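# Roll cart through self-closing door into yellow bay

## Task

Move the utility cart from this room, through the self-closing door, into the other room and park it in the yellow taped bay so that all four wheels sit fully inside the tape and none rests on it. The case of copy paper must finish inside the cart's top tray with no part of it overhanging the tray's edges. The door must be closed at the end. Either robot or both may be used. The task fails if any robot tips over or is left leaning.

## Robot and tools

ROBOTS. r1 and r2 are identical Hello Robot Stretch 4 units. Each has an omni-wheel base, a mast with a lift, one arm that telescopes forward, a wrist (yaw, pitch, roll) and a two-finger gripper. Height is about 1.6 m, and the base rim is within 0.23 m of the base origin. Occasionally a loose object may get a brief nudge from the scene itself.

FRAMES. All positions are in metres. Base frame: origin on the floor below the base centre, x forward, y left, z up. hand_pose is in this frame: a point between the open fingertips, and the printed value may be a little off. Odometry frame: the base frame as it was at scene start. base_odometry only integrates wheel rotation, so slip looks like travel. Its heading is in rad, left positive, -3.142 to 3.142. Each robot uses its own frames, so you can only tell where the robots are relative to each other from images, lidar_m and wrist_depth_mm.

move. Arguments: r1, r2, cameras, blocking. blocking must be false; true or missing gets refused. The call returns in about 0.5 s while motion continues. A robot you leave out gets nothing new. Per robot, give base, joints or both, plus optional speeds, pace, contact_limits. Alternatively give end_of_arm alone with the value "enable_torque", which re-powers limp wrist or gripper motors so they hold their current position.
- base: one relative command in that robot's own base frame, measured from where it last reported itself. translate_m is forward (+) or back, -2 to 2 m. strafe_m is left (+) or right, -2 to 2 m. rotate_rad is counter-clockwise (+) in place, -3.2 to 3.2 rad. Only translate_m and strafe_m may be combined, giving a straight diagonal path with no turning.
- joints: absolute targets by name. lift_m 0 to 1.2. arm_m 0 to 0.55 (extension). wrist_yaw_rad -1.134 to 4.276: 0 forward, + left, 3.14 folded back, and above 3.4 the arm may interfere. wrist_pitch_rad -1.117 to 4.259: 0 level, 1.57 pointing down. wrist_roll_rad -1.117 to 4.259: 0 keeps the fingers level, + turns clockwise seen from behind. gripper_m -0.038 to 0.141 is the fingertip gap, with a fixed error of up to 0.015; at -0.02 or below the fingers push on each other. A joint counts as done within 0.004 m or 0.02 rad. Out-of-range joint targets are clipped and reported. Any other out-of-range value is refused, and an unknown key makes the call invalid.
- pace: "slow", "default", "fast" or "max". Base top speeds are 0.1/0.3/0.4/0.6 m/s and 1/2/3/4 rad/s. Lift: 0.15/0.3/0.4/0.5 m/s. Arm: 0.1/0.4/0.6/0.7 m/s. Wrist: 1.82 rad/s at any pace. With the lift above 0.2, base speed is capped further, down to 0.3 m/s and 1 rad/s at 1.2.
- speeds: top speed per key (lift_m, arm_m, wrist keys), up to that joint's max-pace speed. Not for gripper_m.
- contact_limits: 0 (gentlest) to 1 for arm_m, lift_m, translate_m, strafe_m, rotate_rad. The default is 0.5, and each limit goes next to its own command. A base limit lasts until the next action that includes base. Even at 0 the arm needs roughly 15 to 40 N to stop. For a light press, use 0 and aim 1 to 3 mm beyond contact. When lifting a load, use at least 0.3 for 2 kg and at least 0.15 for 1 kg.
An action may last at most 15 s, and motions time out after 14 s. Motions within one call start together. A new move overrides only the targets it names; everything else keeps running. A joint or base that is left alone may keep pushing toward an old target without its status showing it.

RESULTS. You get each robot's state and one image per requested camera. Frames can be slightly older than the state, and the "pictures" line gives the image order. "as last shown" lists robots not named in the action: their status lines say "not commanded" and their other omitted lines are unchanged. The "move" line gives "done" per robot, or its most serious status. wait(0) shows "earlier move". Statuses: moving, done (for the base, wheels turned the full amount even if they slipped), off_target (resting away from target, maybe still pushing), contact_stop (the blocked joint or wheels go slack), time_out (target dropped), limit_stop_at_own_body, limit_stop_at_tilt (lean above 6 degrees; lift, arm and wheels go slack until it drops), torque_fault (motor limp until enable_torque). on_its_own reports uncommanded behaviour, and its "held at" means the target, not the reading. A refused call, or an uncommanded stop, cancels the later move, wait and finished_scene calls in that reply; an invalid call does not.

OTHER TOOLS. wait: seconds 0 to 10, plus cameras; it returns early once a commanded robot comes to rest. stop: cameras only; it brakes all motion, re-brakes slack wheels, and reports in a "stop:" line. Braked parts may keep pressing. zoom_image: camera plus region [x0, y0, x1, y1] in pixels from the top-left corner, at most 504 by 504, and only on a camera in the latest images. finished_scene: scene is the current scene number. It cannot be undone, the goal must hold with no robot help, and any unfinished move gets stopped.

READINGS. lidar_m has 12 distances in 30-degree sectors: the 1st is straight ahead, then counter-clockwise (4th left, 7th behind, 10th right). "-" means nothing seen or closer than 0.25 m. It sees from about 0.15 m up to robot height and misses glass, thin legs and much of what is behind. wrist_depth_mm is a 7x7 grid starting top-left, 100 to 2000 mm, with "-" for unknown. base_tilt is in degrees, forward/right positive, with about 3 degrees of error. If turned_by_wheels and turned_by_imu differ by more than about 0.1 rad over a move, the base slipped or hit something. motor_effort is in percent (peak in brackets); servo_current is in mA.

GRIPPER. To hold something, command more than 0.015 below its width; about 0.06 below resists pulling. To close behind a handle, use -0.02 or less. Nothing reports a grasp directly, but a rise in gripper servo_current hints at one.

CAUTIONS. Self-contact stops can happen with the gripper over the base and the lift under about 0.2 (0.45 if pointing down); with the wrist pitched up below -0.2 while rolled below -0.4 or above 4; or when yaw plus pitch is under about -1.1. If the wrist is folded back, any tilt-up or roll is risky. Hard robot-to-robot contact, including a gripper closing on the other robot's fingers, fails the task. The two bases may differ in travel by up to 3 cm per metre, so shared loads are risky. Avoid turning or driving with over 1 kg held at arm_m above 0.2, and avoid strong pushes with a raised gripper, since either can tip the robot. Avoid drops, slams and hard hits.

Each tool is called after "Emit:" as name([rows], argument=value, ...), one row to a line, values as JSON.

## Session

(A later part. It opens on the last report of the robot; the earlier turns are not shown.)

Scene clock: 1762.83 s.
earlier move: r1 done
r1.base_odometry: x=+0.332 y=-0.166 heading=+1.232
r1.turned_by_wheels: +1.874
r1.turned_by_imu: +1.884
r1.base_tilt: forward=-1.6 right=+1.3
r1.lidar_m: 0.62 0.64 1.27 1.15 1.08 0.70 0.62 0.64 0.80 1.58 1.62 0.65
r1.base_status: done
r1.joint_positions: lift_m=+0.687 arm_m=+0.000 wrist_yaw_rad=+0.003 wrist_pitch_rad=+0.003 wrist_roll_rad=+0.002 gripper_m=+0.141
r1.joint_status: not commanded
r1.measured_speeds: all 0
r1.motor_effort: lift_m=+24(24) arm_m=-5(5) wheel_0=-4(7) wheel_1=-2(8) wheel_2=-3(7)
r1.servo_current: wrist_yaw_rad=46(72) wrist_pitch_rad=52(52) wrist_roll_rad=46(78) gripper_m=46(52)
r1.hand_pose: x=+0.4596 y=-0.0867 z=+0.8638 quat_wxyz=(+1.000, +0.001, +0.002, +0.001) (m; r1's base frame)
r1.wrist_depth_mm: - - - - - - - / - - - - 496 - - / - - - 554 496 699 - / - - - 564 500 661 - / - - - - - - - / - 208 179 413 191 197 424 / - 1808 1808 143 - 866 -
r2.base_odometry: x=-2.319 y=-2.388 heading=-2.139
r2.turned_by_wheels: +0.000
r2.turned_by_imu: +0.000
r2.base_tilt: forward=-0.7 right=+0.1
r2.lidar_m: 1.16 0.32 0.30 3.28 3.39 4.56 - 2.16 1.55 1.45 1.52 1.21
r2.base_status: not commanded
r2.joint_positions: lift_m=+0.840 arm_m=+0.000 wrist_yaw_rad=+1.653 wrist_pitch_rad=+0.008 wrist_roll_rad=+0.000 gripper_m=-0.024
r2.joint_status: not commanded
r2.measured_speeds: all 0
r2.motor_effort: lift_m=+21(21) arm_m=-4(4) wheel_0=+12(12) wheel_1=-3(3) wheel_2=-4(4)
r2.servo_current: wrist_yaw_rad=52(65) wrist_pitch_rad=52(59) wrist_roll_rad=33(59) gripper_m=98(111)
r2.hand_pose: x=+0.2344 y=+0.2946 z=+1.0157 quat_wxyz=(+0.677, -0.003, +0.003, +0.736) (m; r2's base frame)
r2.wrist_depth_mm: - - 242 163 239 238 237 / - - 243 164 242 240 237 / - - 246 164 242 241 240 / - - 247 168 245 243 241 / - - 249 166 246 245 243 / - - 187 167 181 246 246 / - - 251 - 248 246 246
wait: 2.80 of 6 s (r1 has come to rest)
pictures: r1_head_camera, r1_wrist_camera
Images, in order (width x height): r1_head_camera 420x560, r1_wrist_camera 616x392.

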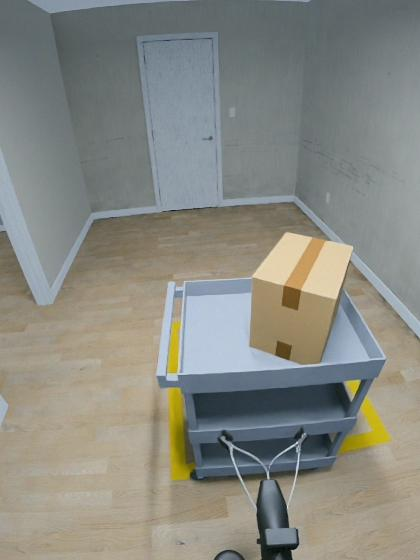

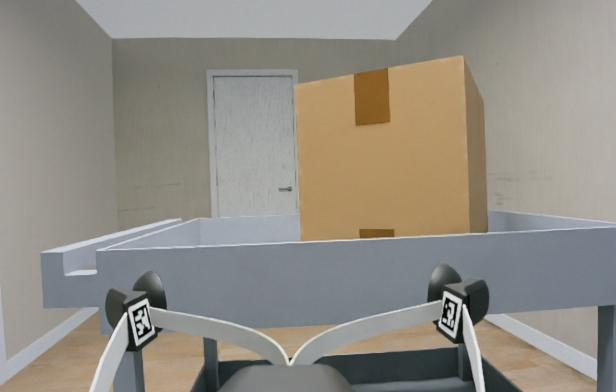

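Emit:
move(blocking=false, cameras=[], r1={"base":{"rotate_rad":0.16},"pace":"slow"})

Emit:
wait(seconds=2, cameras=[])

Emit:
move(blocking=false, cameras=[], r1={"base":{"strafe_m":-0.27}})

Emit:
wait(seconds=3, cameras=["r1_wrist_camera","r1_head_camera"])

Scene clock: 1786.10 s.
move: r1 moving
r1.base_odometry: x=+0.332 y=-0.166 heading=+1.348
r1.turned_by_wheels: +0.116
r1.turned_by_imu: +0.117
r1.base_tilt: forward=-1.6 right=+1.3
r1.lidar_m: 0.59 2.51 1.23 1.16 0.93 0.67 0.63 0.67 0.91 1.58 1.66 0.63
r1.base_status: rotate_rad moving
r1.joint_positions: lift_m=+0.687 arm_m=+0.000 wrist_yaw_rad=+0.003 wrist_pitch_rad=+0.003 wrist_roll_rad=+0.002 gripper_m=+0.141
r1.joint_status: not commanded
r1.measured_speeds: translate_m=+0.000 strafe_m=-0.001 rotate_rad=+0.312 lift_m=+0.000 arm_m=+0.000 wrist_yaw_rad=+0.000 wrist_pitch_rad=+0.000 wrist_roll_rad=+0.000
r1.motor_effort: lift_m=+24(24) arm_m=-5(5) wheel_0=-6(7) wheel_1=-2(6) wheel_2=-2(6)
r1.servo_current: wrist_yaw_rad=65(65) wrist_pitch_rad=39(52) wrist_roll_rad=52(65) gripper_m=39(46)
r1.hand_pose: x=+0.4596 y=-0.0867 z=+0.8638 quat_wxyz=(+1.000, +0.001, +0.002, +0.001) (m; r1's base frame)
r1.wrist_depth_mm: - - - - - - - / - - - - 525 455 - / - - - - 512 459 - / - - - - 517 459 - / - - - - 521 452 - / - 208 179 402 187 196 394 / - 1921 430 144 - 842 1921
r2: as last shown
r2.base_tilt: forward=-0.7 right=+0.0
r2.lidar_m: 1.16 0.34 0.31 3.28 3.40 4.55 - 2.14 1.52 1.45 1.53 1.21
r2.motor_effort: lift_m=+21(21) arm_m=-4(4) wheel_0=+12(12) wheel_1=-3(3) wheel_2=-3(4)
r2.servo_current: wrist_yaw_rad=59(59) wrist_pitch_rad=46(59) wrist_roll_rad=59(59) gripper_m=111(111)
r2.wrist_depth_mm: - - 242 163 240 238 237 / - - 243 164 240 239 239 / - - 245 165 243 241 239 / - - 248 167 245 242 242 / - - 248 167 246 245 243 / - - 187 167 182 245 245 / - - 252 - 249 246 247
pictures: none
No camera images: "cameras" was empty.

Scene clock: 1786.70 s.
earlier move: r1 done
r1.base_odometry: x=+0.332 y=-0.166 heading=+1.391
r1.turned_by_wheels: +0.043
r1.turned_by_imu: +0.043
r1.base_tilt: forward=-1.6 right=+1.3
r1.lidar_m: 0.62 1.63 1.21 1.16 0.92 0.64 0.63 0.67 0.96 1.61 1.67 0.63
r1.base_status: done
r1.joint_positions: lift_m=+0.687 arm_m=+0.000 wrist_yaw_rad=+0.003 wrist_pitch_rad=+0.003 wrist_roll_rad=+0.002 gripper_m=+0.141
r1.joint_status: not commanded
r1.measured_speeds: all 0
r1.motor_effort: lift_m=+24(24) arm_m=-5(5) wheel_0=-3(7) wheel_1=-3(6) wheel_2=-2(6)
r1.servo_current: wrist_yaw_rad=59(72) wrist_pitch_rad=39(52) wrist_roll_rad=46(65) gripper_m=39(52)
r1.hand_pose: x=+0.4596 y=-0.0867 z=+0.8638 quat_wxyz=(+1.000, +0.001, +0.002, +0.001) (m; r1's base frame)
r1.wrist_depth_mm: - - - - - - - / - - - - - 462 418 / - - - - 535 462 424 / - - - - 535 473 418 / - - 477 - - 462 - / - 209 183 402 187 194 375 / - - 1808 143 - - 1921
r2.base_odometry: x=-2.319 y=-2.388 heading=-2.139
r2.turned_by_wheels: +0.000
r2.turned_by_imu: +0.000
r2.base_tilt: forward=-0.7 right=+0.1
r2.lidar_m: 1.16 0.35 0.33 3.27 3.39 4.57 - 2.15 1.52 1.47 1.51 1.22
r2.base_status: not commanded
r2.joint_positions: lift_m=+0.840 arm_m=+0.000 wrist_yaw_rad=+1.653 wrist_pitch_rad=+0.008 wrist_roll_rad=+0.000 gripper_m=-0.024
r2.joint_status: not commanded
r2.measured_speeds: all 0
r2.motor_effort: lift_m=+21(21) arm_m=-4(4) wheel_0=+11(12) wheel_1=-3(3) wheel_2=-4(4)
r2.servo_current: wrist_yaw_rad=39(59) wrist_pitch_rad=46(59) wrist_roll_rad=52(59) gripper_m=104(111)
r2.hand_pose: x=+0.2344 y=+0.2946 z=+1.0157 quat_wxyz=(+0.677, -0.003, +0.003, +0.736) (m; r2's base frame)
r2.wrist_depth_mm: - - 242 163 240 238 237 / - - 243 164 241 240 239 / - - 246 165 243 241 239 / - - 247 167 244 244 242 / - - 249 166 246 245 244 / - - 187 167 183 246 245 / - - 251 - 248 247 246
wait: 0.60 of 2 s (r1 has come to rest)
pictures: none
No camera images: "cameras" was empty.

Scene clock: 1787.20 s.
move: r1 moving
r1.base_odometry: x=+0.367 y=-0.173 heading=+1.391
r1.turned_by_wheels: +0.000
r1.turned_by_imu: +0.000
r1.base_tilt: forward=-1.6 right=+1.2
r1.lidar_m: 0.61 1.70 1.24 1.18 0.92 0.67 0.63 0.68 0.96 1.57 1.62 0.63
r1.base_status: strafe_m moving
r1.joint_positions: lift_m=+0.687 arm_m=+0.000 wrist_yaw_rad=+0.003 wrist_pitch_rad=+0.003 wrist_roll_rad=+0.002 gripper_m=+0.141
r1.joint_status: not commanded
r1.measured_speeds: translate_m=+0.001 strafe_m=-0.140 rotate_rad=-0.003 lift_m=+0.000 arm_m=+0.000 wrist_yaw_rad=+0.000 wrist_pitch_rad=+0.000 wrist_roll_rad=+0.000
r1.motor_effort: lift_m=+24(24) arm_m=-5(5) wheel_0=+9(11) wheel_1=-7(13) wheel_2=+1(1)
r1.servo_current: wrist_yaw_rad=52(59) wrist_pitch_rad=46(46) wrist_roll_rad=52(52) gripper_m=46(46)
r1.hand_pose: x=+0.4596 y=-0.0867 z=+0.8638 quat_wxyz=(+1.000, +0.001, +0.002, +0.001) (m; r1's base frame)
r1.wrist_depth_mm: - - - - - - - / - - - - 521 445 462 / - - - - 512 445 449 / - - - - 517 449 430 / - - - - 504 439 - / - 209 179 399 187 193 - / - - 421 143 - - 1921
r2: as last shown
r2.base_tilt: forward=-0.7 right=+0.0
r2.lidar_m: 1.15 0.32 0.32 3.28 3.41 4.58 - 2.14 1.54 1.45 1.52 1.21
r2.motor_effort: lift_m=+21(21) arm_m=-4(4) wheel_0=+12(12) wheel_1=-2(3) wheel_2=-3(4)
r2.servo_current: wrist_yaw_rad=46(59) wrist_pitch_rad=52(52) wrist_roll_rad=46(59) gripper_m=104(104)
r2.wrist_depth_mm: - - 242 163 238 238 237 / - - 244 164 241 239 238 / - - 245 164 244 241 240 / - - 247 167 245 243 241 / - - 248 167 245 244 243 / - - 187 167 182 246 246 / - - 251 - 248 247 247
pictures: none
No camera images: "cameras" was empty.

Scene clock: 1788.93 s.
earlier move: r1 done
r1.base_odometry: x=+0.597 y=-0.214 heading=+1.391
r1.turned_by_wheels: +0.000
r1.turned_by_imu: -0.001
r1.base_tilt: forward=-1.6 right=+1.3
r1.lidar_m: 0.58 0.61 1.48 1.44 0.92 0.67 0.64 0.68 0.95 1.33 1.39 0.61
r1.base_status: done
r1.joint_positions: lift_m=+0.687 arm_m=+0.000 wrist_yaw_rad=+0.003 wrist_pitch_rad=+0.003 wrist_roll_rad=+0.002 gripper_m=+0.141
r1.joint_status: not commanded
r1.measured_speeds: all 0
r1.motor_effort: lift_m=+24(24) arm_m=-5(5) wheel_0=+2(12) wheel_1=+0(13) wheel_2=+0(2)
r1.servo_current: wrist_yaw_rad=59(72) wrist_pitch_rad=33(52) wrist_roll_rad=59(65) gripper_m=39(46)
r1.hand_pose: x=+0.4596 y=-0.0867 z=+0.8638 quat_wxyz=(+1.000, +0.001, +0.002, +0.001) (m; r1's base frame)
r1.wrist_depth_mm: - - - - - - - / - - 508 427 654 - - / - - 496 424 559 - - / - - 504 430 549 - - / - - 508 430 521 466 - / 402 195 - - 187 198 - / - 1983 - 143 809 1808 1863
r2.base_odometry: x=-2.319 y=-2.388 heading=-2.139
r2.turned_by_wheels: +0.000
r2.turned_by_imu: +0.000
r2.base_tilt: forward=-0.7 right=+0.0
r2.lidar_m: 1.16 0.33 0.31 3.27 3.40 4.55 - 2.17 1.53 1.46 1.53 1.21
r2.base_status: not commanded
r2.joint_positions: lift_m=+0.840 arm_m=+0.000 wrist_yaw_rad=+1.653 wrist_pitch_rad=+0.008 wrist_roll_rad=+0.000 gripper_m=-0.024
r2.joint_status: not commanded
r2.measured_speeds: all 0
r2.motor_effort: lift_m=+21(21) arm_m=-4(4) wheel_0=+12(12) wheel_1=-3(3) wheel_2=-4(4)
r2.servo_current: wrist_yaw_rad=46(59) wrist_pitch_rad=52(59) wrist_roll_rad=39(59) gripper_m=98(111)
r2.hand_pose: x=+0.2344 y=+0.2946 z=+1.0157 quat_wxyz=(+0.677, -0.003, +0.003, +0.736) (m; r2's base frame)
r2.wrist_depth_mm: - - 241 163 240 238 237 / - - 244 164 241 240 238 / - - 245 164 242 241 240 / - - 247 167 244 244 241 / - - 249 166 246 244 244 / - - 187 166 182 245 245 / - - 251 - 249 246 246
wait: 1.73 of 3 s (r1 has come to rest)
pictures: r1_head_camera, r1_wrist_camera
Images, in order (width x height): r1_head_camera 420x560, r1_wrist_camera 616x392.

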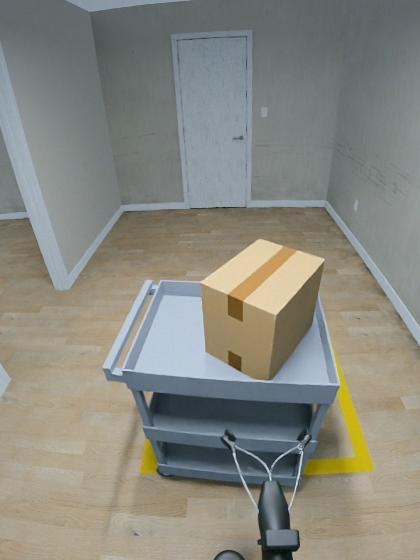

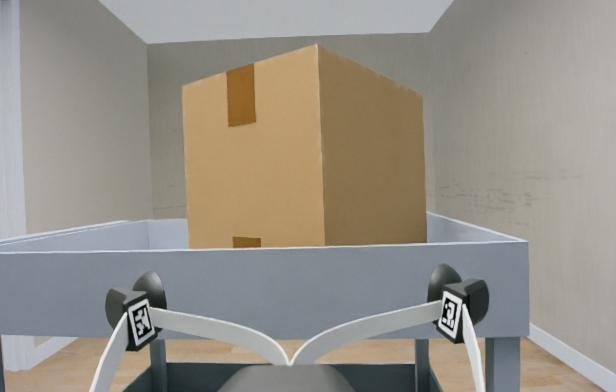

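Emit:
move(blocking=false, cameras=[], r1={"base":{"translate_m":0.21},"pace":"slow","contact_limits":{"translate_m":0.3}})

Emit:
wait(seconds=4, cameras=["r1_wrist_camera"])

Emit:
move(blocking=false, cameras=[], r1={"base":{"translate_m":0.2,"strafe_m":-0.06},"pace":"slow","contact_limits":{"translate_m":0.4}})

Emit:
wait(seconds=4, cameras=["r1_wrist_camera","r1_head_camera"])

Scene clock: 1808.67 s.
move: r1 moving
r1.base_odometry: x=+0.600 y=-0.202 heading=+1.392
r1.turned_by_wheels: +0.000
r1.turned_by_imu: +0.000
r1.base_tilt: forward=-1.6 right=+1.2
r1.lidar_m: 0.55 0.65 1.49 1.43 0.92 0.68 0.65 0.70 0.97 1.32 1.38 0.60
r1.base_status: translate_m moving
r1.joint_positions: lift_m=+0.687 arm_m=+0.000 wrist_yaw_rad=+0.003 wrist_pitch_rad=+0.003 wrist_roll_rad=+0.002 gripper_m=+0.141
r1.joint_status: not commanded
r1.measured_speeds: translate_m=+0.048 strafe_m=+0.000 rotate_rad=+0.001 lift_m=+0.000 arm_m=+0.000 wrist_yaw_rad=+0.000 wrist_pitch_rad=+0.000 wrist_roll_rad=+0.000
r1.motor_effort: lift_m=+24(24) arm_m=-5(5) wheel_0=+5(6) wheel_1=+4(5) wheel_2=-5(5)
r1.servo_current: wrist_yaw_rad=52(52) wrist_pitch_rad=46(46) wrist_roll_rad=39(65) gripper_m=39(52)
r1.contact_limits: translate_m 0.3
r1.hand_pose: x=+0.4596 y=-0.0867 z=+0.8638 quat_wxyz=(+1.000, +0.001, +0.002, +0.001) (m; r1's base frame)
r1.wrist_depth_mm: - - - - - - - / - - 500 415 549 - - / - - 488 418 539 - - / - - 492 421 539 - - / - - 488 421 504 462 - / - 195 - - 187 197 - / - 854 - 148 768 1808 1863
r2: as last shown
r2.lidar_m: 1.16 0.35 0.31 3.27 3.40 4.56 - 2.11 1.54 1.46 1.53 1.22
r2.motor_effort: lift_m=+21(21) arm_m=-4(4) wheel_0=+11(12) wheel_1=-3(3) wheel_2=-4(4)
r2.servo_current: wrist_yaw_rad=39(59) wrist_pitch_rad=46(52) wrist_roll_rad=52(52) gripper_m=98(104)
r2.wrist_depth_mm: - - 243 163 239 238 237 / - - 243 164 242 240 238 / - - 246 165 243 241 240 / - - 247 167 245 243 242 / - - 249 166 247 244 244 / - - 187 167 182 247 244 / - - 251 - 249 247 247
pictures: none
No camera images: "cameras" was empty.

Scene clock: 1811.53 s.
earlier move: r1 done
r1.base_odometry: x=+0.635 y=-0.008 heading=+1.392
r1.turned_by_wheels: +0.000
r1.turned_by_imu: +0.000
r1.base_tilt: forward=-1.6 right=+1.3
r1.lidar_m: 0.44 0.49 1.49 1.43 1.20 0.87 0.84 0.87 1.26 1.32 1.41 0.46
r1.base_status: done
r1.joint_positions: lift_m=+0.687 arm_m=+0.000 wrist_yaw_rad=-0.004 wrist_pitch_rad=+0.003 wrist_roll_rad=+0.002 gripper_m=+0.141
r1.joint_status: not commanded
r1.measured_speeds: all 0
r1.motor_effort: lift_m=+24(24) arm_m=+5(5) wheel_0=+3(8) wheel_1=+2(8) wheel_2=-1(12)
r1.servo_current: wrist_yaw_rad=39(78) wrist_pitch_rad=46(52) wrist_roll_rad=39(65) gripper_m=46(52)
r1.contact_limits: translate_m 0.3
r1.hand_pose: x=+0.4589 y=-0.0885 z=+0.8638 quat_wxyz=(+1.000, +0.001, +0.002, -0.002) (m; r1's base frame)
r1.wrist_depth_mm: - - 377 300 287 - - / - - 351 304 307 - - / - - 353 303 301 - - / - - 353 306 301 - - / - 661 357 307 297 496 382 / - 193 - - 183 196 - / - - - 136 - - -
r2.base_odometry: x=-2.319 y=-2.388 heading=-2.139
r2.turned_by_wheels: +0.000
r2.turned_by_imu: +0.000
r2.base_tilt: forward=-0.7 right=+0.0
r2.lidar_m: 1.16 0.33 0.31 3.28 3.40 4.57 - 2.15 1.53 1.44 1.53 1.22
r2.base_status: not commanded
r2.joint_positions: lift_m=+0.840 arm_m=+0.000 wrist_yaw_rad=+1.653 wrist_pitch_rad=+0.008 wrist_roll_rad=+0.000 gripper_m=-0.024
r2.joint_status: not commanded
r2.measured_speeds: all 0
r2.motor_effort: lift_m=+21(21) arm_m=-4(4) wheel_0=+12(12) wheel_1=-3(3) wheel_2=-4(4)
r2.servo_current: wrist_yaw_rad=59(59) wrist_pitch_rad=46(59) wrist_roll_rad=39(59) gripper_m=98(111)
r2.hand_pose: x=+0.2344 y=+0.2946 z=+1.0157 quat_wxyz=(+0.677, -0.003, +0.003, +0.736) (m; r2's base frame)
r2.wrist_depth_mm: - - 242 163 240 239 236 / - - 244 164 241 241 238 / - - 246 164 241 242 240 / - - 247 167 244 243 242 / - - 248 166 246 245 244 / - - 186 167 182 246 245 / - - 252 - 249 246 246
wait: 2.87 of 4 s (r1 has come to rest)
pictures: r1_wrist_camera
Images, in order (width x height): r1_wrist_camera 616x392.

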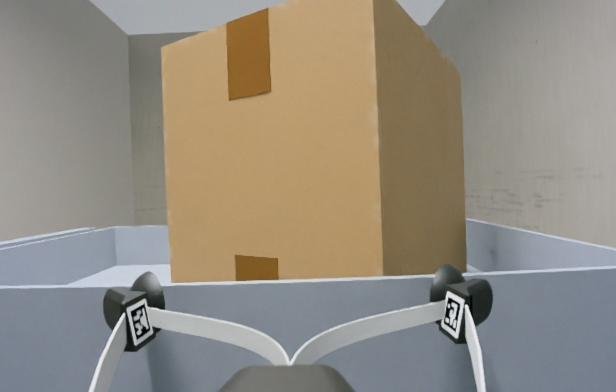

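Scene clock: 1812.03 s.
move: r1 moving
r1.base_odometry: x=+0.641 y=+0.004 heading=+1.392
r1.turned_by_wheels: +0.000
r1.turned_by_imu: +0.000
r1.base_tilt: forward=-1.6 right=+1.3
r1.lidar_m: 0.45 0.49 1.48 1.43 1.23 0.89 0.85 0.90 1.25 1.34 1.39 0.47
r1.base_status: translate_m moving; strafe_m moving
r1.joint_positions: lift_m=+0.687 arm_m=+0.000 wrist_yaw_rad=-0.004 wrist_pitch_rad=+0.003 wrist_roll_rad=+0.002 gripper_m=+0.141
r1.joint_status: not commanded
r1.measured_speeds: translate_m=+0.049 strafe_m=-0.015 rotate_rad=+0.003 lift_m=+0.000 arm_m=+0.000 wrist_yaw_rad=+0.000 wrist_pitch_rad=+0.000 wrist_roll_rad=+0.000
r1.motor_effort: lift_m=+24(24) arm_m=+5(5) wheel_0=+5(8) wheel_1=+3(4) wheel_2=-9(9)
r1.servo_current: wrist_yaw_rad=59(65) wrist_pitch_rad=46(52) wrist_roll_rad=52(65) gripper_m=46(46)
r1.contact_limits: translate_m 0.4
r1.hand_pose: x=+0.4589 y=-0.0885 z=+0.8638 quat_wxyz=(+1.000, +0.001, +0.002, -0.002) (m; r1's base frame)
r1.wrist_depth_mm: - - 366 300 278 - - / - - 349 301 296 - - / - - 353 304 291 - - / - - 355 304 287 - - / - 654 359 307 286 480 389 / - 193 - - - 191 - / - - - 140 - - -
r2: as last shown
r2.base_tilt: forward=-0.7 right=+0.1
r2.lidar_m: 1.16 0.34 0.32 3.27 3.42 4.59 - 2.15 1.54 1.45 1.51 1.22
r2.servo_current: wrist_yaw_rad=33(52) wrist_pitch_rad=52(59) wrist_roll_rad=46(52) gripper_m=104(104)
r2.wrist_depth_mm: - - 242 163 239 238 238 / - - 243 164 241 240 239 / - - 246 164 243 241 241 / - - 247 167 245 243 242 / - - 249 166 245 244 243 / - - 187 167 182 246 244 / - - 252 - 249 247 248
pictures: none
No camera images: "cameras" was empty.

Scene clock: 1814.87 s.
earlier move: r1 done
r1.base_odometry: x=+0.729 y=+0.178 heading=+1.392
r1.turned_by_wheels: +0.000
r1.turned_by_imu: -0.001
r1.base_tilt: forward=-1.6 right=+1.3
r1.lidar_m: 0.45 0.50 1.55 1.47 1.47 1.08 1.03 1.09 1.32 1.26 1.31 0.46
r1.base_status: done
r1.joint_positions: lift_m=+0.687 arm_m=+0.000 wrist_yaw_rad=-0.003 wrist_pitch_rad=+0.003 wrist_roll_rad=+0.002 gripper_m=+0.141
r1.joint_status: not commanded
r1.measured_speeds: all 0
r1.motor_effort: lift_m=+24(24) arm_m=+5(5) wheel_0=+5(8) wheel_1=+2(6) wheel_2=-3(11)
r1.servo_current: wrist_yaw_rad=52(72) wrist_pitch_rad=39(52) wrist_roll_rad=59(65) gripper_m=39(46)
r1.contact_limits: translate_m 0.4
r1.hand_pose: x=+0.4589 y=-0.0882 z=+0.8638 quat_wxyz=(+1.000, +0.001, +0.002, -0.001) (m; r1's base frame)
r1.wrist_depth_mm: - - - 370 307 281 - / - - - 357 309 282 - / - - - 359 314 286 - / - - - 362 315 286 - / - - 591 362 315 287 504 / - 194 - - 183 193 - / - - - 136 - - -
r2.base_odometry: x=-2.319 y=-2.388 heading=-2.139
r2.turned_by_wheels: +0.000
r2.turned_by_imu: +0.000
r2.base_tilt: forward=-0.7 right=+0.0
r2.lidar_m: 1.16 0.32 0.30 3.28 3.40 4.60 - 2.11 1.54 1.47 1.55 1.22
r2.base_status: not commanded
r2.joint_positions: lift_m=+0.840 arm_m=+0.000 wrist_yaw_rad=+1.653 wrist_pitch_rad=+0.008 wrist_roll_rad=+0.000 gripper_m=-0.024
r2.joint_status: not commanded
r2.measured_speeds: all 0
r2.motor_effort: lift_m=+21(21) arm_m=-4(4) wheel_0=+11(12) wheel_1=-2(3) wheel_2=-4(4)
r2.servo_current: wrist_yaw_rad=52(65) wrist_pitch_rad=46(59) wrist_roll_rad=39(59) gripper_m=98(111)
r2.hand_pose: x=+0.2344 y=+0.2946 z=+1.0157 quat_wxyz=(+0.677, -0.003, +0.003, +0.736) (m; r2's base frame)
r2.wrist_depth_mm: - - 243 163 239 237 237 / - - 244 164 242 240 239 / - - 245 164 243 242 240 / - - 246 167 245 243 242 / - - 248 166 246 244 242 / - - 186 167 182 246 246 / - - 252 - 249 247 247
wait: 2.83 of 4 s (r1 has come to rest)
pictures: r1_head_camera, r1_wrist_camera
Images, in order (width x height): r1_head_camera 420x560, r1_wrist_camera 616x392.

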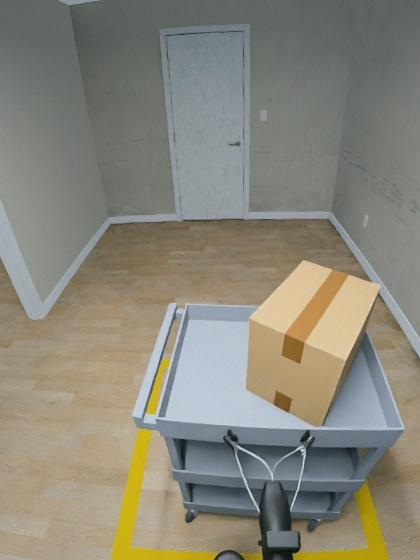

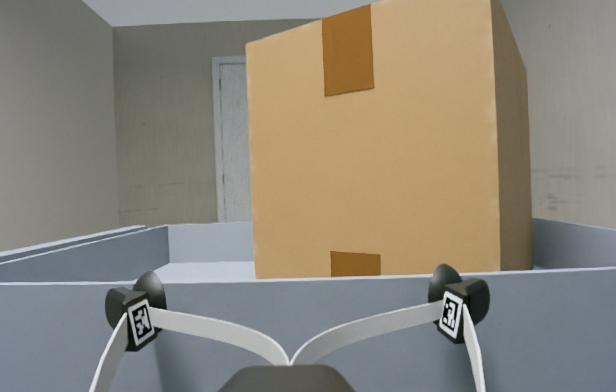

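Emit:
move(blocking=false, cameras=[], r1={"base":{"translate_m":0.14},"pace":"slow","contact_limits":{"translate_m":0.4}})

Emit:
wait(seconds=4, cameras=[])

Emit:
wait(seconds=1, cameras=[])

Emit:
move(blocking=false, cameras=[], r1={"base":{"translate_m":-0.5}})

Emit:
wait(seconds=4, cameras=["r1_wrist_camera","r1_head_camera"])

Scene clock: 1825.33 s.
move: r1 moving
r1.base_odometry: x=+0.732 y=+0.190 heading=+1.392
r1.turned_by_wheels: +0.000
r1.turned_by_imu: +0.000
r1.base_tilt: forward=-1.6 right=+1.3
r1.lidar_m: 0.45 0.50 1.53 1.49 1.51 1.10 1.04 1.12 1.33 1.27 1.34 0.47
r1.base_status: translate_m moving
r1.joint_positions: lift_m=+0.687 arm_m=+0.000 wrist_yaw_rad=-0.003 wrist_pitch_rad=+0.003 wrist_roll_rad=+0.002 gripper_m=+0.141
r1.joint_status: not commanded
r1.measured_speeds: translate_m=+0.049 strafe_m=-0.001 rotate_rad=+0.000 lift_m=+0.000 arm_m=+0.000 wrist_yaw_rad=+0.000 wrist_pitch_rad=+0.000 wrist_roll_rad=+0.000
r1.motor_effort: lift_m=+24(24) arm_m=+5(5) wheel_0=+7(10) wheel_1=+5(5) wheel_2=-6(8)
r1.servo_current: wrist_yaw_rad=52(59) wrist_pitch_rad=46(46) wrist_roll_rad=39(65) gripper_m=46(46)
r1.contact_limits: translate_m 0.4
r1.hand_pose: x=+0.4589 y=-0.0882 z=+0.8638 quat_wxyz=(+1.000, +0.001, +0.002, -0.001) (m; r1's base frame)
r1.wrist_depth_mm: - - - 382 309 281 - / - - - 355 312 283 - / - - - 359 312 283 - / - - - 362 315 282 - / - 691 683 364 315 285 484 / - 193 - - - 195 - / - - - 140 - - -
r2: as last shown
r2.lidar_m: 1.16 0.34 0.33 3.27 3.42 4.59 - 2.14 1.54 1.46 1.51 1.22
r2.motor_effort: lift_m=+21(21) arm_m=-4(4) wheel_0=+12(12) wheel_1=-3(3) wheel_2=-4(4)
r2.servo_current: wrist_yaw_rad=46(52) wrist_pitch_rad=39(52) wrist_roll_rad=46(59) gripper_m=104(111)
r2.wrist_depth_mm: - - 242 163 239 238 236 / - - 244 164 241 240 238 / - - 246 164 242 241 240 / - - 247 168 245 243 242 / - - 248 166 246 244 244 / - - 186 167 182 246 245 / - - 252 - 248 247 247
pictures: none
No camera images: "cameras" was empty.

Scene clock: 1827.50 s.
earlier move: r1 done
r1.base_odometry: x=+0.754 y=+0.316 heading=+1.392
r1.turned_by_wheels: +0.000
r1.turned_by_imu: +0.000
r1.base_tilt: forward=-1.6 right=+1.2
r1.lidar_m: 0.46 0.50 1.55 1.46 1.56 1.22 1.18 1.25 1.34 1.27 0.60 0.48
r1.base_status: done
r1.joint_positions: lift_m=+0.687 arm_m=+0.000 wrist_yaw_rad=-0.003 wrist_pitch_rad=+0.003 wrist_roll_rad=+0.002 gripper_m=+0.141
r1.joint_status: not commanded
r1.measured_speeds: all 0
r1.motor_effort: lift_m=+24(24) arm_m=+5(5) wheel_0=+5(10) wheel_1=+3(9) wheel_2=-3(12)
r1.servo_current: wrist_yaw_rad=52(65) wrist_pitch_rad=46(52) wrist_roll_rad=52(65) gripper_m=33(46)
r1.contact_limits: translate_m 0.4
r1.hand_pose: x=+0.4589 y=-0.0882 z=+0.8638 quat_wxyz=(+1.000, +0.001, +0.002, -0.001) (m; r1's base frame)
r1.wrist_depth_mm: - - - - 373 314 286 / - - - - 362 315 283 / - - - - 359 315 290 / - - - - 364 317 287 / - - 676 580 366 319 293 / - 193 - - 183 193 - / - - - 136 - - -
r2.base_odometry: x=-2.319 y=-2.388 heading=-2.139
r2.turned_by_wheels: +0.000
r2.turned_by_imu: +0.000
r2.base_tilt: forward=-0.7 right=+0.1
r2.lidar_m: 1.15 0.34 0.31 3.28 3.37 4.56 - 2.15 1.53 1.46 1.51 1.22
r2.base_status: not commanded
r2.joint_positions: lift_m=+0.840 arm_m=+0.000 wrist_yaw_rad=+1.653 wrist_pitch_rad=+0.008 wrist_roll_rad=+0.000 gripper_m=-0.024
r2.joint_status: not commanded
r2.measured_speeds: all 0
r2.motor_effort: lift_m=+21(21) arm_m=-4(4) wheel_0=+12(12) wheel_1=-3(3) wheel_2=-3(4)
r2.servo_current: wrist_yaw_rad=46(59) wrist_pitch_rad=52(59) wrist_roll_rad=46(65) gripper_m=98(111)
r2.hand_pose: x=+0.2344 y=+0.2946 z=+1.0157 quat_wxyz=(+0.677, -0.003, +0.003, +0.736) (m; r2's base frame)
r2.wrist_depth_mm: - - 242 163 239 238 237 / - - 243 164 242 241 238 / - - 245 164 242 241 240 / - - 247 168 245 243 242 / - - 249 166 245 244 244 / - - 186 167 182 247 245 / - - 252 - 249 247 247
wait: 2.17 of 4 s (r1 has come to rest)
pictures: none
No camera images: "cameras" was empty.

Scene clock: 1828.50 s.
r1.base_odometry: x=+0.754 y=+0.316 heading=+1.392
r1.turned_by_wheels: +0.000
r1.turned_by_imu: +0.000
r1.base_tilt: forward=-1.6 right=+1.3
r1.lidar_m: 0.45 0.53 1.55 1.48 1.56 1.23 1.17 1.21 1.35 1.27 0.61 0.46
r1.base_status: done
r1.joint_positions: lift_m=+0.687 arm_m=+0.000 wrist_yaw_rad=-0.003 wrist_pitch_rad=+0.003 wrist_roll_rad=+0.002 gripper_m=+0.141
r1.joint_status: not commanded
r1.measured_speeds: all 0
r1.motor_effort: lift_m=+24(24) arm_m=+5(5) wheel_0=+6(10) wheel_1=+3(9) wheel_2=-3(12)
r1.servo_current: wrist_yaw_rad=46(65) wrist_pitch_rad=46(52) wrist_roll_rad=78(65) gripper_m=33(46)
r1.contact_limits: translate_m 0.4
r1.hand_pose: x=+0.4589 y=-0.0882 z=+0.8638 quat_wxyz=(+1.000, +0.001, +0.002, -0.001) (m; r1's base frame)
r1.wrist_depth_mm: - - - - 373 314 286 / - - - - 359 315 285 / - - - - 364 317 289 / - - - - 364 317 289 / - - 683 585 368 320 293 / - 195 - - 183 193 - / - - - 136 - - -
r2.base_odometry: x=-2.319 y=-2.388 heading=-2.139
r2.turned_by_wheels: +0.000
r2.turned_by_imu: +0.000
r2.base_tilt: forward=-0.7 right=+0.1
r2.lidar_m: 1.16 0.33 0.32 3.28 3.37 4.57 - 2.11 1.52 1.46 1.53 1.23
r2.base_status: not commanded
r2.joint_positions: lift_m=+0.840 arm_m=+0.000 wrist_yaw_rad=+1.653 wrist_pitch_rad=+0.008 wrist_roll_rad=+0.000 gripper_m=-0.024
r2.joint_status: not commanded
r2.measured_speeds: all 0
r2.motor_effort: lift_m=+21(21) arm_m=-4(4) wheel_0=+12(12) wheel_1=-3(3) wheel_2=-4(4)
r2.servo_current: wrist_yaw_rad=46(59) wrist_pitch_rad=52(59) wrist_roll_rad=46(65) gripper_m=104(111)
r2.hand_pose: x=+0.2344 y=+0.2946 z=+1.0157 quat_wxyz=(+0.677, -0.003, +0.003, +0.736) (m; r2's base frame)
r2.wrist_depth_mm: - - 243 163 239 238 237 / - - 245 164 241 239 239 / - - 246 164 244 241 240 / - - 247 167 243 243 242 / - - 248 166 246 245 243 / - - 187 167 182 247 244 / - - 251 - 249 246 247
wait: 1.00 s; at rest by 0.27 s
pictures: none
No camera images: "cameras" was empty.

Scene clock: 1829.00 s.
move: r1 moving
r1.base_odometry: x=+0.749 y=+0.285 heading=+1.392
r1.turned_by_wheels: +0.000
r1.turned_by_imu: +0.000
r1.base_tilt: forward=-1.6 right=+1.2
r1.lidar_m: 0.48 0.55 1.57 1.48 1.55 1.20 1.14 1.21 1.31 1.26 0.65 0.48
r1.base_status: translate_m moving
r1.joint_positions: lift_m=+0.687 arm_m=+0.000 wrist_yaw_rad=-0.003 wrist_pitch_rad=+0.003 wrist_roll_rad=+0.002 gripper_m=+0.141
r1.joint_status: not commanded
r1.measured_speeds: translate_m=-0.121 strafe_m=+0.000 rotate_rad=-0.002 lift_m=+0.000 arm_m=+0.000 wrist_yaw_rad=+0.000 wrist_pitch_rad=+0.000 wrist_roll_rad=+0.000
r1.motor_effort: lift_m=+24(24) arm_m=+5(5) wheel_0=-6(8) wheel_1=-4(7) wheel_2=+8(9)
r1.servo_current: wrist_yaw_rad=46(59) wrist_pitch_rad=46(46) wrist_roll_rad=39(59) gripper_m=46(46)
r1.hand_pose: x=+0.4589 y=-0.0882 z=+0.8638 quat_wxyz=(+1.000, +0.001, +0.002, -0.001) (m; r1's base frame)
r1.wrist_depth_mm: - - - - - 334 300 / - - - - 387 336 306 / - - - - 387 340 309 / - - - - 389 342 312 / - - - - 387 342 307 / 289 194 - - 187 194 - / 1863 282 278 136 - 262 -
r2: as last shown
r2.lidar_m: 1.16 0.35 0.30 3.28 3.41 4.61 - 2.15 1.55 1.46 1.53 1.22
r2.motor_effort: lift_m=+21(21) arm_m=-4(4) wheel_0=+12(12) wheel_1=-3(3) wheel_2=-3(4)
r2.servo_current: wrist_yaw_rad=39(46) wrist_pitch_rad=46(52) wrist_roll_rad=46(59) gripper_m=98(104)
r2.wrist_depth_mm: - - 243 163 239 236 238 / - - 244 164 241 240 238 / - - 246 164 242 242 240 / - - 246 167 244 243 242 / - - 248 166 245 245 244 / - - 187 167 183 246 245 / - - 252 - 248 247 247
pictures: none
No camera images: "cameras" was empty.

Scene clock: 1831.67 s.
earlier move: r1 done
r1.base_odometry: x=+0.665 y=-0.176 heading=+1.392
r1.turned_by_wheels: +0.000
r1.turned_by_imu: -0.001
r1.base_tilt: forward=-1.6 right=+1.3
r1.lidar_m: 0.94 2.63 1.58 1.48 1.00 0.71 0.67 0.71 1.02 1.25 1.34 0.97
r1.base_status: done
r1.joint_positions: lift_m=+0.687 arm_m=+0.000 wrist_yaw_rad=-0.003 wrist_pitch_rad=+0.003 wrist_roll_rad=+0.002 gripper_m=+0.141
r1.joint_status: not commanded
r1.measured_speeds: all 0
r1.motor_effort: lift_m=+24(24) arm_m=+5(5) wheel_0=-1(9) wheel_1=-2(8) wheel_2=-2(11)
r1.servo_current: wrist_yaw_rad=52(65) wrist_pitch_rad=46(52) wrist_roll_rad=52(78) gripper_m=39(52)
r1.hand_pose: x=+0.4589 y=-0.0882 z=+0.8638 quat_wxyz=(+1.000, +0.001, +0.002, -0.001) (m; r1's base frame)
r1.wrist_depth_mm: - - - - - - - / - - - - - - - / - - - - 798 - - / - - - - 798 - - / - - - - - 707 - / - 208 759 - - 197 - / - - 1808 136 - - -
r2.base_odometry: x=-2.319 y=-2.388 heading=-2.139
r2.turned_by_wheels: +0.000
r2.turned_by_imu: +0.000
r2.base_tilt: forward=-0.7 right=+0.0
r2.lidar_m: 1.16 0.30 0.31 3.27 3.43 4.57 - 2.16 1.55 1.45 1.53 1.21
r2.base_status: not commanded
r2.joint_positions: lift_m=+0.840 arm_m=+0.000 wrist_yaw_rad=+1.653 wrist_pitch_rad=+0.008 wrist_roll_rad=+0.000 gripper_m=-0.024
r2.joint_status: not commanded
r2.measured_speeds: all 0
r2.motor_effort: lift_m=+21(21) arm_m=-4(4) wheel_0=+12(12) wheel_1=-3(3) wheel_2=-4(4)
r2.servo_current: wrist_yaw_rad=52(59) wrist_pitch_rad=52(59) wrist_roll_rad=46(59) gripper_m=104(111)
r2.hand_pose: x=+0.2344 y=+0.2946 z=+1.0157 quat_wxyz=(+0.677, -0.003, +0.003, +0.736) (m; r2's base frame)
r2.wrist_depth_mm: - - 242 163 240 238 238 / - - 244 164 240 239 237 / - - 245 165 243 241 240 / - - 248 167 244 243 241 / - - 249 166 245 244 244 / - - 187 167 182 247 245 / - - 251 - 249 246 247
wait: 2.67 of 4 s (r1 has come to rest)
pictures: r1_head_camera, r1_wrist_camera
Images, in order (width x height): r1_head_camera 420x560, r1_wrist_camera 616x392.

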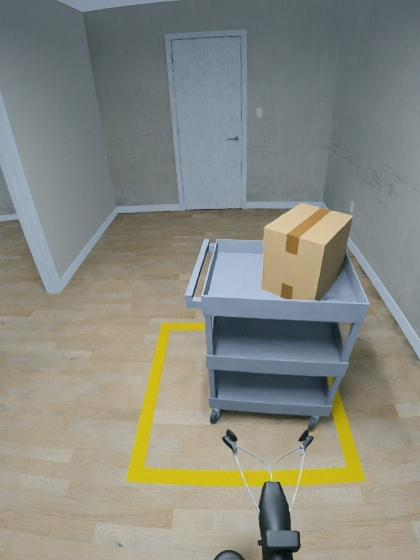

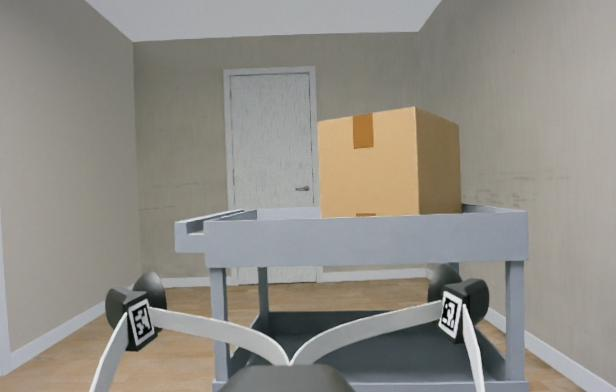

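Emit:
zoom_image(camera="r1_head_camera", region=[120, 290, 370, 490])

Scaled by 2.016 from the camera's 420x560 image, which has a finer 600x800 frame.

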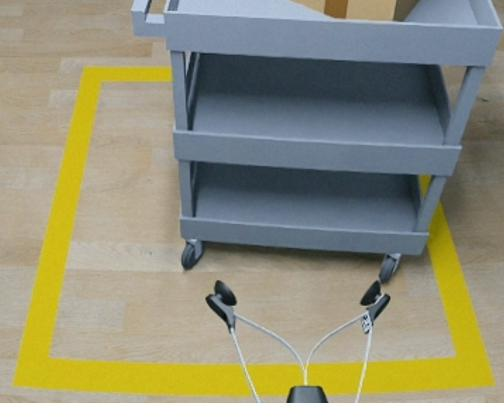

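Emit:
move(blocking=false, cameras=[], r1={"base":{"translate_m":0.42,"strafe_m":-0.2}})

Emit:
wait(seconds=5, cameras=[])

Emit:
move(blocking=false, cameras=[], r1={"base":{"translate_m":0.13,"strafe_m":0.11},"pace":"slow","contact_limits":{"translate_m":0.4}})

Emit:
wait(seconds=4, cameras=["r1_wrist_camera","r1_head_camera"])

Scene clock: 1852.63 s.
move: r1 moving
r1.base_odometry: x=+0.686 y=-0.148 heading=+1.392
r1.turned_by_wheels: +0.000
r1.turned_by_imu: +0.000
r1.base_tilt: forward=-1.6 right=+1.3
r1.lidar_m: 0.92 2.63 1.57 1.50 1.01 0.74 0.72 0.78 1.07 1.25 1.32 0.91
r1.base_status: translate_m moving; strafe_m moving
r1.joint_positions: lift_m=+0.687 arm_m=+0.000 wrist_yaw_rad=-0.003 wrist_pitch_rad=+0.003 wrist_roll_rad=+0.002 gripper_m=+0.141
r1.joint_status: not commanded
r1.measured_speeds: translate_m=+0.121 strafe_m=-0.057 rotate_rad=+0.005 lift_m=+0.000 arm_m=+0.000 wrist_yaw_rad=+0.000 wrist_pitch_rad=+0.000 wrist_roll_rad=+0.000
r1.motor_effort: lift_m=+24(24) arm_m=+5(5) wheel_0=+9(11) wheel_1=+3(4) wheel_2=-8(9)
r1.servo_current: wrist_yaw_rad=46(59) wrist_pitch_rad=46(52) wrist_roll_rad=46(59) gripper_m=46(46)
r1.hand_pose: x=+0.4589 y=-0.0882 z=+0.8638 quat_wxyz=(+1.000, +0.001, +0.002, -0.001) (m; r1's base frame)
r1.wrist_depth_mm: - - - - - - - / - - - - - - - / - - - - 768 - - / - - - - 768 - - / - - - - 699 676 - / - 208 741 - - 197 - / - - 1808 136 - - -
r2: as last shown
r2.base_tilt: forward=-0.7 right=+0.1
r2.lidar_m: 1.16 0.32 0.29 3.28 3.41 4.57 - 2.11 1.53 1.46 1.51 1.24
r2.motor_effort: lift_m=+21(21) arm_m=-4(4) wheel_0=+11(12) wheel_1=-2(3) wheel_2=-3(4)
r2.servo_current: wrist_yaw_rad=46(65) wrist_pitch_rad=46(59) wrist_roll_rad=46(52) gripper_m=104(111)
r2.wrist_depth_mm: - - 243 162 239 238 237 / - - 242 164 241 239 240 / - - 246 164 243 241 240 / - - 247 168 244 243 243 / - - 249 166 246 243 244 / - - 187 167 182 245 245 / - - 252 - 249 247 247
pictures: none
No camera images: "cameras" was empty.

Scene clock: 1855.07 s.
earlier move: r1 done
r1.base_odometry: x=+0.937 y=+0.201 heading=+1.392
r1.turned_by_wheels: +0.000
r1.turned_by_imu: -0.001
r1.base_tilt: forward=-1.6 right=+1.3
r1.lidar_m: 0.51 0.57 1.76 1.66 1.58 1.15 1.09 1.17 1.12 1.08 1.12 0.53
r1.base_status: done
r1.joint_positions: lift_m=+0.687 arm_m=+0.000 wrist_yaw_rad=-0.003 wrist_pitch_rad=+0.003 wrist_roll_rad=+0.002 gripper_m=+0.141
r1.joint_status: not commanded
r1.measured_speeds: all 0
r1.motor_effort: lift_m=+24(24) arm_m=+5(5) wheel_0=+1(11) wheel_1=+2(5) wheel_2=+1(10)
r1.servo_current: wrist_yaw_rad=65(65) wrist_pitch_rad=46(52) wrist_roll_rad=39(65) gripper_m=39(52)
r1.hand_pose: x=+0.4589 y=-0.0882 z=+0.8638 quat_wxyz=(+1.000, +0.001, +0.002, -0.001) (m; r1's base frame)
r1.wrist_depth_mm: - - - 362 - - - / - - 415 345 436 - - / - - 421 349 430 - - / - - 421 351 430 - - / - 741 424 351 424 500 - / - 193 - - 187 193 - / 320 312 304 143 293 290 283
r2.base_odometry: x=-2.319 y=-2.388 heading=-2.139
r2.turned_by_wheels: +0.000
r2.turned_by_imu: +0.000
r2.base_tilt: forward=-0.7 right=+0.0
r2.lidar_m: 1.14 0.33 0.31 3.29 3.39 4.58 - 2.13 1.54 1.48 1.51 1.21
r2.base_status: not commanded
r2.joint_positions: lift_m=+0.840 arm_m=+0.000 wrist_yaw_rad=+1.653 wrist_pitch_rad=+0.008 wrist_roll_rad=+0.000 gripper_m=-0.024
r2.joint_status: not commanded
r2.measured_speeds: all 0
r2.motor_effort: lift_m=+21(21) arm_m=-4(4) wheel_0=+12(12) wheel_1=-2(3) wheel_2=-4(4)
r2.servo_current: wrist_yaw_rad=52(65) wrist_pitch_rad=46(59) wrist_roll_rad=52(65) gripper_m=98(111)
r2.hand_pose: x=+0.2344 y=+0.2946 z=+1.0157 quat_wxyz=(+0.677, -0.003, +0.003, +0.736) (m; r2's base frame)
r2.wrist_depth_mm: - - 241 163 239 239 237 / - - 243 164 242 239 238 / - - 245 165 242 241 240 / - - 246 167 243 243 242 / - - 248 166 245 245 244 / - - 187 167 182 246 246 / - - 252 - 249 247 247
wait: 2.43 of 5 s (r1 has come to rest)
pictures: none
No camera images: "cameras" was empty.

Scene clock: 1855.57 s.
move: r1 moving
r1.base_odometry: x=+0.930 y=+0.213 heading=+1.392
r1.turned_by_wheels: +0.000
r1.turned_by_imu: +0.000
r1.base_tilt: forward=-1.6 right=+1.3
r1.lidar_m: 0.49 0.56 1.75 1.63 1.59 1.17 1.10 1.17 1.13 1.09 1.14 0.53
r1.base_status: translate_m moving; strafe_m moving
r1.joint_positions: lift_m=+0.687 arm_m=+0.000 wrist_yaw_rad=-0.003 wrist_pitch_rad=+0.003 wrist_roll_rad=+0.002 gripper_m=+0.141
r1.joint_status: not commanded
r1.measured_speeds: translate_m=+0.039 strafe_m=+0.034 rotate_rad=-0.002 lift_m=+0.000 arm_m=+0.000 wrist_yaw_rad=+0.000 wrist_pitch_rad=+0.000 wrist_roll_rad=+0.000
r1.motor_effort: lift_m=+24(24) arm_m=+5(5) wheel_0=-4(7) wheel_1=+7(8) wheel_2=-6(6)
r1.servo_current: wrist_yaw_rad=52(65) wrist_pitch_rad=39(46) wrist_roll_rad=39(72) gripper_m=52(52)
r1.contact_limits: translate_m 0.4
r1.hand_pose: x=+0.4589 y=-0.0882 z=+0.8638 quat_wxyz=(+1.000, +0.001, +0.002, -0.001) (m; r1's base frame)
r1.wrist_depth_mm: - - - 351 - - - / - - 410 343 407 - - / - - 415 347 404 - - / - - 415 347 404 - - / - 741 421 351 399 521 - / - 194 - - 187 194 - / 310 304 298 143 286 279 274
r2: as last shown
r2.lidar_m: 1.14 0.33 0.31 3.26 3.40 4.58 - 2.14 1.53 1.46 1.54 1.20
r2.motor_effort: lift_m=+21(21) arm_m=-4(4) wheel_0=+12(12) wheel_1=-3(3) wheel_2=-4(4)
r2.servo_current: wrist_yaw_rad=46(65) wrist_pitch_rad=52(59) wrist_roll_rad=33(65) gripper_m=104(111)
r2.wrist_depth_mm: - - 242 163 239 238 237 / - - 244 164 241 239 239 / - - 247 164 243 241 240 / - - 246 167 244 242 242 / - - 248 166 245 245 243 / - - 186 167 182 246 245 / - - 250 - 249 247 246
pictures: none
No camera images: "cameras" was empty.

Scene clock: 1858.00 s.
earlier move: r1 done
r1.base_odometry: x=+0.852 y=+0.349 heading=+1.392
r1.turned_by_wheels: +0.000
r1.turned_by_imu: +0.000
r1.base_tilt: forward=-1.6 right=+1.3
r1.lidar_m: 0.46 0.50 1.63 1.57 1.65 1.29 1.22 1.30 1.24 1.18 0.62 0.46
r1.base_status: done
r1.joint_positions: lift_m=+0.687 arm_m=+0.000 wrist_yaw_rad=-0.003 wrist_pitch_rad=+0.003 wrist_roll_rad=+0.002 gripper_m=+0.141
r1.joint_status: not commanded
r1.measured_speeds: all 0
r1.motor_effort: lift_m=+24(24) arm_m=+5(5) wheel_0=-2(8) wheel_1=+2(9) wheel_2=-4(9)
r1.servo_current: wrist_yaw_rad=52(78) wrist_pitch_rad=33(52) wrist_roll_rad=59(72) gripper_m=46(52)
r1.contact_limits: translate_m 0.4
r1.hand_pose: x=+0.4589 y=-0.0882 z=+0.8638 quat_wxyz=(+1.000, +0.001, +0.002, -0.001) (m; r1's base frame)
r1.wrist_depth_mm: - - - - 330 293 - / - - - 387 332 293 272 / - - - 389 334 298 272 / - - - 392 338 294 271 / - - 691 387 336 297 277 / - 195 - - 183 194 - / - 158 - 136 - - -
r2.base_odometry: x=-2.319 y=-2.388 heading=-2.139
r2.turned_by_wheels: +0.000
r2.turned_by_imu: +0.000
r2.base_tilt: forward=-0.7 right=+0.0
r2.lidar_m: 1.14 0.32 0.31 3.28 3.40 4.57 - 2.13 1.55 1.47 1.53 1.22
r2.base_status: not commanded
r2.joint_positions: lift_m=+0.840 arm_m=+0.000 wrist_yaw_rad=+1.653 wrist_pitch_rad=+0.008 wrist_roll_rad=+0.000 gripper_m=-0.024
r2.joint_status: not commanded
r2.measured_speeds: all 0
r2.motor_effort: lift_m=+21(21) arm_m=-4(4) wheel_0=+12(12) wheel_1=-3(3) wheel_2=-4(4)
r2.servo_current: wrist_yaw_rad=46(65) wrist_pitch_rad=52(59) wrist_roll_rad=46(65) gripper_m=98(111)
r2.hand_pose: x=+0.2344 y=+0.2946 z=+1.0157 quat_wxyz=(+0.677, -0.003, +0.003, +0.736) (m; r2's base frame)
r2.wrist_depth_mm: - - 242 163 240 238 237 / - - 244 164 242 240 239 / - - 245 164 242 241 241 / - - 247 168 245 242 242 / - - 248 166 245 244 244 / - - 187 167 182 246 245 / - - 251 - 249 247 246
wait: 2.43 of 4 s (r1 has come to rest)
pictures: r1_head_camera, r1_wrist_camera
Images, in order (width x height): r1_head_camera 420x560, r1_wrist_camera 616x392.

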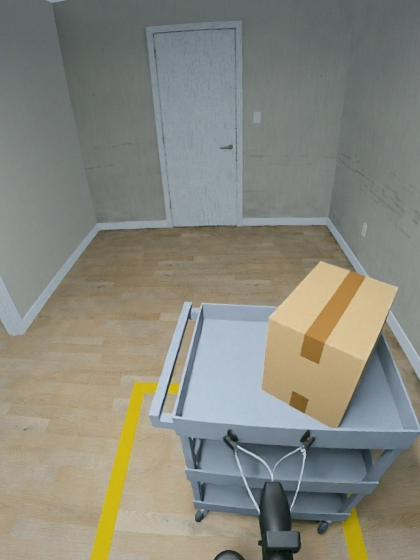

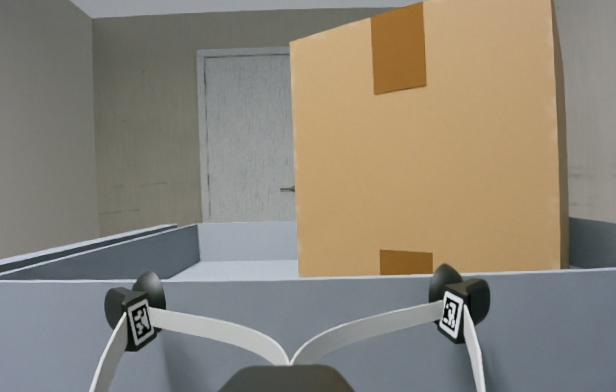

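Emit:
move(blocking=false, cameras=[], r1={"base":{"translate_m":0.02,"strafe_m":0.1},"pace":"slow","contact_limits":{"translate_m":0.4}})

Emit:
wait(seconds=4, cameras=[])

Emit:
move(blocking=false, cameras=[], r1={"base":{"translate_m":-0.55}})

Emit:
wait(seconds=5, cameras=["r1_head_camera"])

Emit:
zoom_image(camera="r1_head_camera", region=[120, 290, 370, 490])

Scene clock: 1867.87 s.
move: r1 moving
r1.base_odometry: x=+0.839 y=+0.354 heading=+1.391
r1.turned_by_wheels: +0.000
r1.turned_by_imu: -0.001
r1.base_tilt: forward=-1.6 right=+1.2
r1.lidar_m: 0.46 0.50 1.61 1.56 1.66 1.27 1.23 1.29 1.26 1.20 0.61 0.48
r1.base_status: translate_m moving; strafe_m moving
r1.joint_positions: lift_m=+0.687 arm_m=+0.000 wrist_yaw_rad=-0.003 wrist_pitch_rad=+0.003 wrist_roll_rad=+0.002 gripper_m=+0.141
r1.joint_status: not commanded
r1.measured_speeds: translate_m=+0.010 strafe_m=+0.051 rotate_rad=+0.000 lift_m=+0.000 arm_m=+0.000 wrist_yaw_rad=+0.000 wrist_pitch_rad=+0.000 wrist_roll_rad=+0.000
r1.motor_effort: lift_m=+24(24) arm_m=+5(5) wheel_0=-5(8) wheel_1=+4(7) wheel_2=-4(5)
r1.servo_current: wrist_yaw_rad=59(65) wrist_pitch_rad=52(52) wrist_roll_rad=39(65) gripper_m=39(46)
r1.contact_limits: translate_m 0.4
r1.hand_pose: x=+0.4589 y=-0.0882 z=+0.8638 quat_wxyz=(+1.000, +0.001, +0.002, -0.001) (m; r1's base frame)
r1.wrist_depth_mm: - - - - 332 296 271 / - - - 394 340 294 272 / - - - 394 340 298 272 / - - - 399 347 298 273 / - - 661 389 345 301 276 / - 194 - - - 193 - / - - - 142 - - -
r2: as last shown
r2.lidar_m: 1.16 0.33 0.32 3.29 3.39 4.61 - 2.13 1.52 1.46 1.51 1.24
r2.motor_effort: lift_m=+21(21) arm_m=-4(4) wheel_0=+11(12) wheel_1=-2(3) wheel_2=-4(4)
r2.servo_current: wrist_yaw_rad=46(65) wrist_pitch_rad=52(52) wrist_roll_rad=46(52) gripper_m=104(111)
r2.wrist_depth_mm: - - 242 163 239 238 237 / - - 244 165 241 241 238 / - - 244 164 243 241 240 / - - 247 168 244 243 242 / - - 249 166 246 245 242 / - - 187 167 182 246 245 / - - 252 - 248 247 247
pictures: none
No camera images: "cameras" was empty.

Scene clock: 1869.60 s.
earlier move: r1 done
r1.base_odometry: x=+0.757 y=+0.386 heading=+1.392
r1.turned_by_wheels: +0.000
r1.turned_by_imu: +0.001
r1.base_tilt: forward=-1.6 right=+1.3
r1.lidar_m: 0.44 2.17 1.55 1.48 1.52 1.29 1.25 1.30 1.35 1.28 0.62 0.47
r1.base_status: done
r1.joint_positions: lift_m=+0.687 arm_m=+0.000 wrist_yaw_rad=-0.003 wrist_pitch_rad=+0.003 wrist_roll_rad=+0.002 gripper_m=+0.141
r1.joint_status: not commanded
r1.measured_speeds: all 0
r1.motor_effort: lift_m=+24(24) arm_m=+5(5) wheel_0=-3(9) wheel_1=+3(8) wheel_2=-3(7)
r1.servo_current: wrist_yaw_rad=52(65) wrist_pitch_rad=46(52) wrist_roll_rad=39(65) gripper_m=46(52)
r1.contact_limits: translate_m 0.4
r1.hand_pose: x=+0.4589 y=-0.0882 z=+0.8638 quat_wxyz=(+1.000, +0.001, +0.002, -0.001) (m; r1's base frame)
r1.wrist_depth_mm: - - - - - 336 306 / - - - - 387 338 307 / - - - - 389 338 309 / - - - - 392 342 312 / - - - 647 382 343 309 / - 196 - - - 191 - / - 162 - 138 - - -
r2.base_odometry: x=-2.319 y=-2.388 heading=-2.139
r2.turned_by_wheels: +0.000
r2.turned_by_imu: +0.000
r2.base_tilt: forward=-0.6 right=+0.0
r2.lidar_m: 1.16 0.32 0.31 3.29 3.38 4.60 - 2.14 1.52 1.46 1.49 1.24
r2.base_status: not commanded
r2.joint_positions: lift_m=+0.840 arm_m=+0.000 wrist_yaw_rad=+1.653 wrist_pitch_rad=+0.008 wrist_roll_rad=+0.000 gripper_m=-0.024
r2.joint_status: not commanded
r2.measured_speeds: all 0
r2.motor_effort: lift_m=+21(21) arm_m=-4(4) wheel_0=+12(12) wheel_1=-2(3) wheel_2=-4(4)
r2.servo_current: wrist_yaw_rad=52(65) wrist_pitch_rad=52(59) wrist_roll_rad=39(59) gripper_m=104(111)
r2.hand_pose: x=+0.2344 y=+0.2946 z=+1.0157 quat_wxyz=(+0.677, -0.003, +0.003, +0.736) (m; r2's base frame)
r2.wrist_depth_mm: - - 242 163 239 239 237 / - - 243 164 241 240 238 / - - 245 165 243 241 240 / - - 247 167 245 243 242 / - - 249 166 246 244 243 / - - 187 167 182 247 245 / - - 252 - 249 247 247
wait: 1.73 of 4 s (r1 has come to rest)
pictures: none
No camera images: "cameras" was empty.

Scene clock: 1870.10 s.
move: r1 moving
r1.base_odometry: x=+0.751 y=+0.355 heading=+1.392
r1.turned_by_wheels: +0.000
r1.turned_by_imu: +0.000
r1.base_tilt: forward=-1.6 right=+1.2
r1.lidar_m: 0.47 2.20 1.54 1.47 1.55 1.27 1.21 1.30 1.36 1.29 0.62 0.49
r1.base_status: translate_m moving
r1.joint_positions: lift_m=+0.687 arm_m=+0.000 wrist_yaw_rad=-0.003 wrist_pitch_rad=+0.003 wrist_roll_rad=+0.002 gripper_m=+0.141
r1.joint_status: not commanded
r1.measured_speeds: translate_m=-0.124 strafe_m=+0.001 rotate_rad=+0.002 lift_m=+0.000 arm_m=+0.000 wrist_yaw_rad=+0.000 wrist_pitch_rad=+0.000 wrist_roll_rad=+0.000
r1.motor_effort: lift_m=+24(24) arm_m=+5(5) wheel_0=-5(8) wheel_1=-6(6) wheel_2=+9(10)
r1.servo_current: wrist_yaw_rad=46(65) wrist_pitch_rad=46(46) wrist_roll_rad=72(72) gripper_m=39(46)
r1.hand_pose: x=+0.4589 y=-0.0882 z=+0.8638 quat_wxyz=(+1.000, +0.001, +0.002, -0.001) (m; r1's base frame)
r1.wrist_depth_mm: - - - - - 362 324 / - - - - 407 357 325 / - - - - 413 359 329 / - - - - 413 362 329 / - - - - 404 364 330 / - 196 - - 187 195 - / - 274 272 136 - 255 -
r2: as last shown
r2.base_tilt: forward=-0.7 right=+0.1
r2.lidar_m: 1.17 0.32 0.32 3.29 3.42 4.57 - 2.15 1.52 1.45 1.54 1.22
r2.motor_effort: lift_m=+21(21) arm_m=-4(4) wheel_0=+12(12) wheel_1=-3(3) wheel_2=-4(4)
r2.servo_current: wrist_yaw_rad=39(59) wrist_pitch_rad=39(52) wrist_roll_rad=52(52) gripper_m=98(104)
r2.wrist_depth_mm: - - 242 163 240 238 237 / - - 244 164 241 240 239 / - - 245 164 243 242 240 / - - 248 167 244 243 241 / - - 248 166 244 245 243 / - - 187 167 182 246 246 / - - 251 - 247 247 246
pictures: none
No camera images: "cameras" was empty.

Scene clock: 1872.93 s.
earlier move: r1 done
r1.base_odometry: x=+0.659 y=-0.155 heading=+1.392
r1.turned_by_wheels: +0.000
r1.turned_by_imu: -0.001
r1.base_tilt: forward=-1.6 right=+1.3
r1.lidar_m: 0.98 2.59 1.54 1.49 1.01 0.74 0.69 0.74 1.07 1.27 1.32 1.01
r1.base_status: done
r1.joint_positions: lift_m=+0.687 arm_m=+0.000 wrist_yaw_rad=-0.003 wrist_pitch_rad=+0.003 wrist_roll_rad=+0.002 gripper_m=+0.141
r1.joint_status: not commanded
r1.measured_speeds: all 0
r1.motor_effort: lift_m=+24(24) arm_m=+5(5) wheel_0=-2(9) wheel_1=+0(8) wheel_2=+1(11)
r1.servo_current: wrist_yaw_rad=52(72) wrist_pitch_rad=33(52) wrist_roll_rad=46(72) gripper_m=46(52)
r1.hand_pose: x=+0.4589 y=-0.0882 z=+0.8638 quat_wxyz=(+1.000, +0.001, +0.002, -0.001) (m; r1's base frame)
r1.wrist_depth_mm: - - - - - - - / - - - - - - - / - - - - 842 - - / - - - - 854 1008 - / - - - - - - - / - 208 798 - - 197 - / - - - 136 - - -
r2.base_odometry: x=-2.319 y=-2.388 heading=-2.139
r2.turned_by_wheels: +0.000
r2.turned_by_imu: +0.000
r2.base_tilt: forward=-0.7 right=+0.0
r2.lidar_m: 1.15 0.33 0.30 3.27 3.40 4.60 - 2.14 1.53 1.47 1.52 1.20
r2.base_status: not commanded
r2.joint_positions: lift_m=+0.840 arm_m=+0.000 wrist_yaw_rad=+1.653 wrist_pitch_rad=+0.008 wrist_roll_rad=+0.000 gripper_m=-0.024
r2.joint_status: not commanded
r2.measured_speeds: all 0
r2.motor_effort: lift_m=+21(21) arm_m=-4(4) wheel_0=+12(12) wheel_1=-3(3) wheel_2=-4(4)
r2.servo_current: wrist_yaw_rad=46(59) wrist_pitch_rad=46(59) wrist_roll_rad=52(59) gripper_m=98(111)
r2.hand_pose: x=+0.2344 y=+0.2946 z=+1.0157 quat_wxyz=(+0.677, -0.003, +0.003, +0.736) (m; r2's base frame)
r2.wrist_depth_mm: - - 242 163 238 238 237 / - - 243 164 240 240 238 / - - 245 165 243 241 240 / - - 247 168 244 243 242 / - - 248 166 246 245 243 / - - 186 167 182 245 245 / - - 252 - 249 246 247
wait: 2.83 of 5 s (r1 has come to rest)
pictures: r1_head_camera
Images, in order (width x height): r1_head_camera 420x560.

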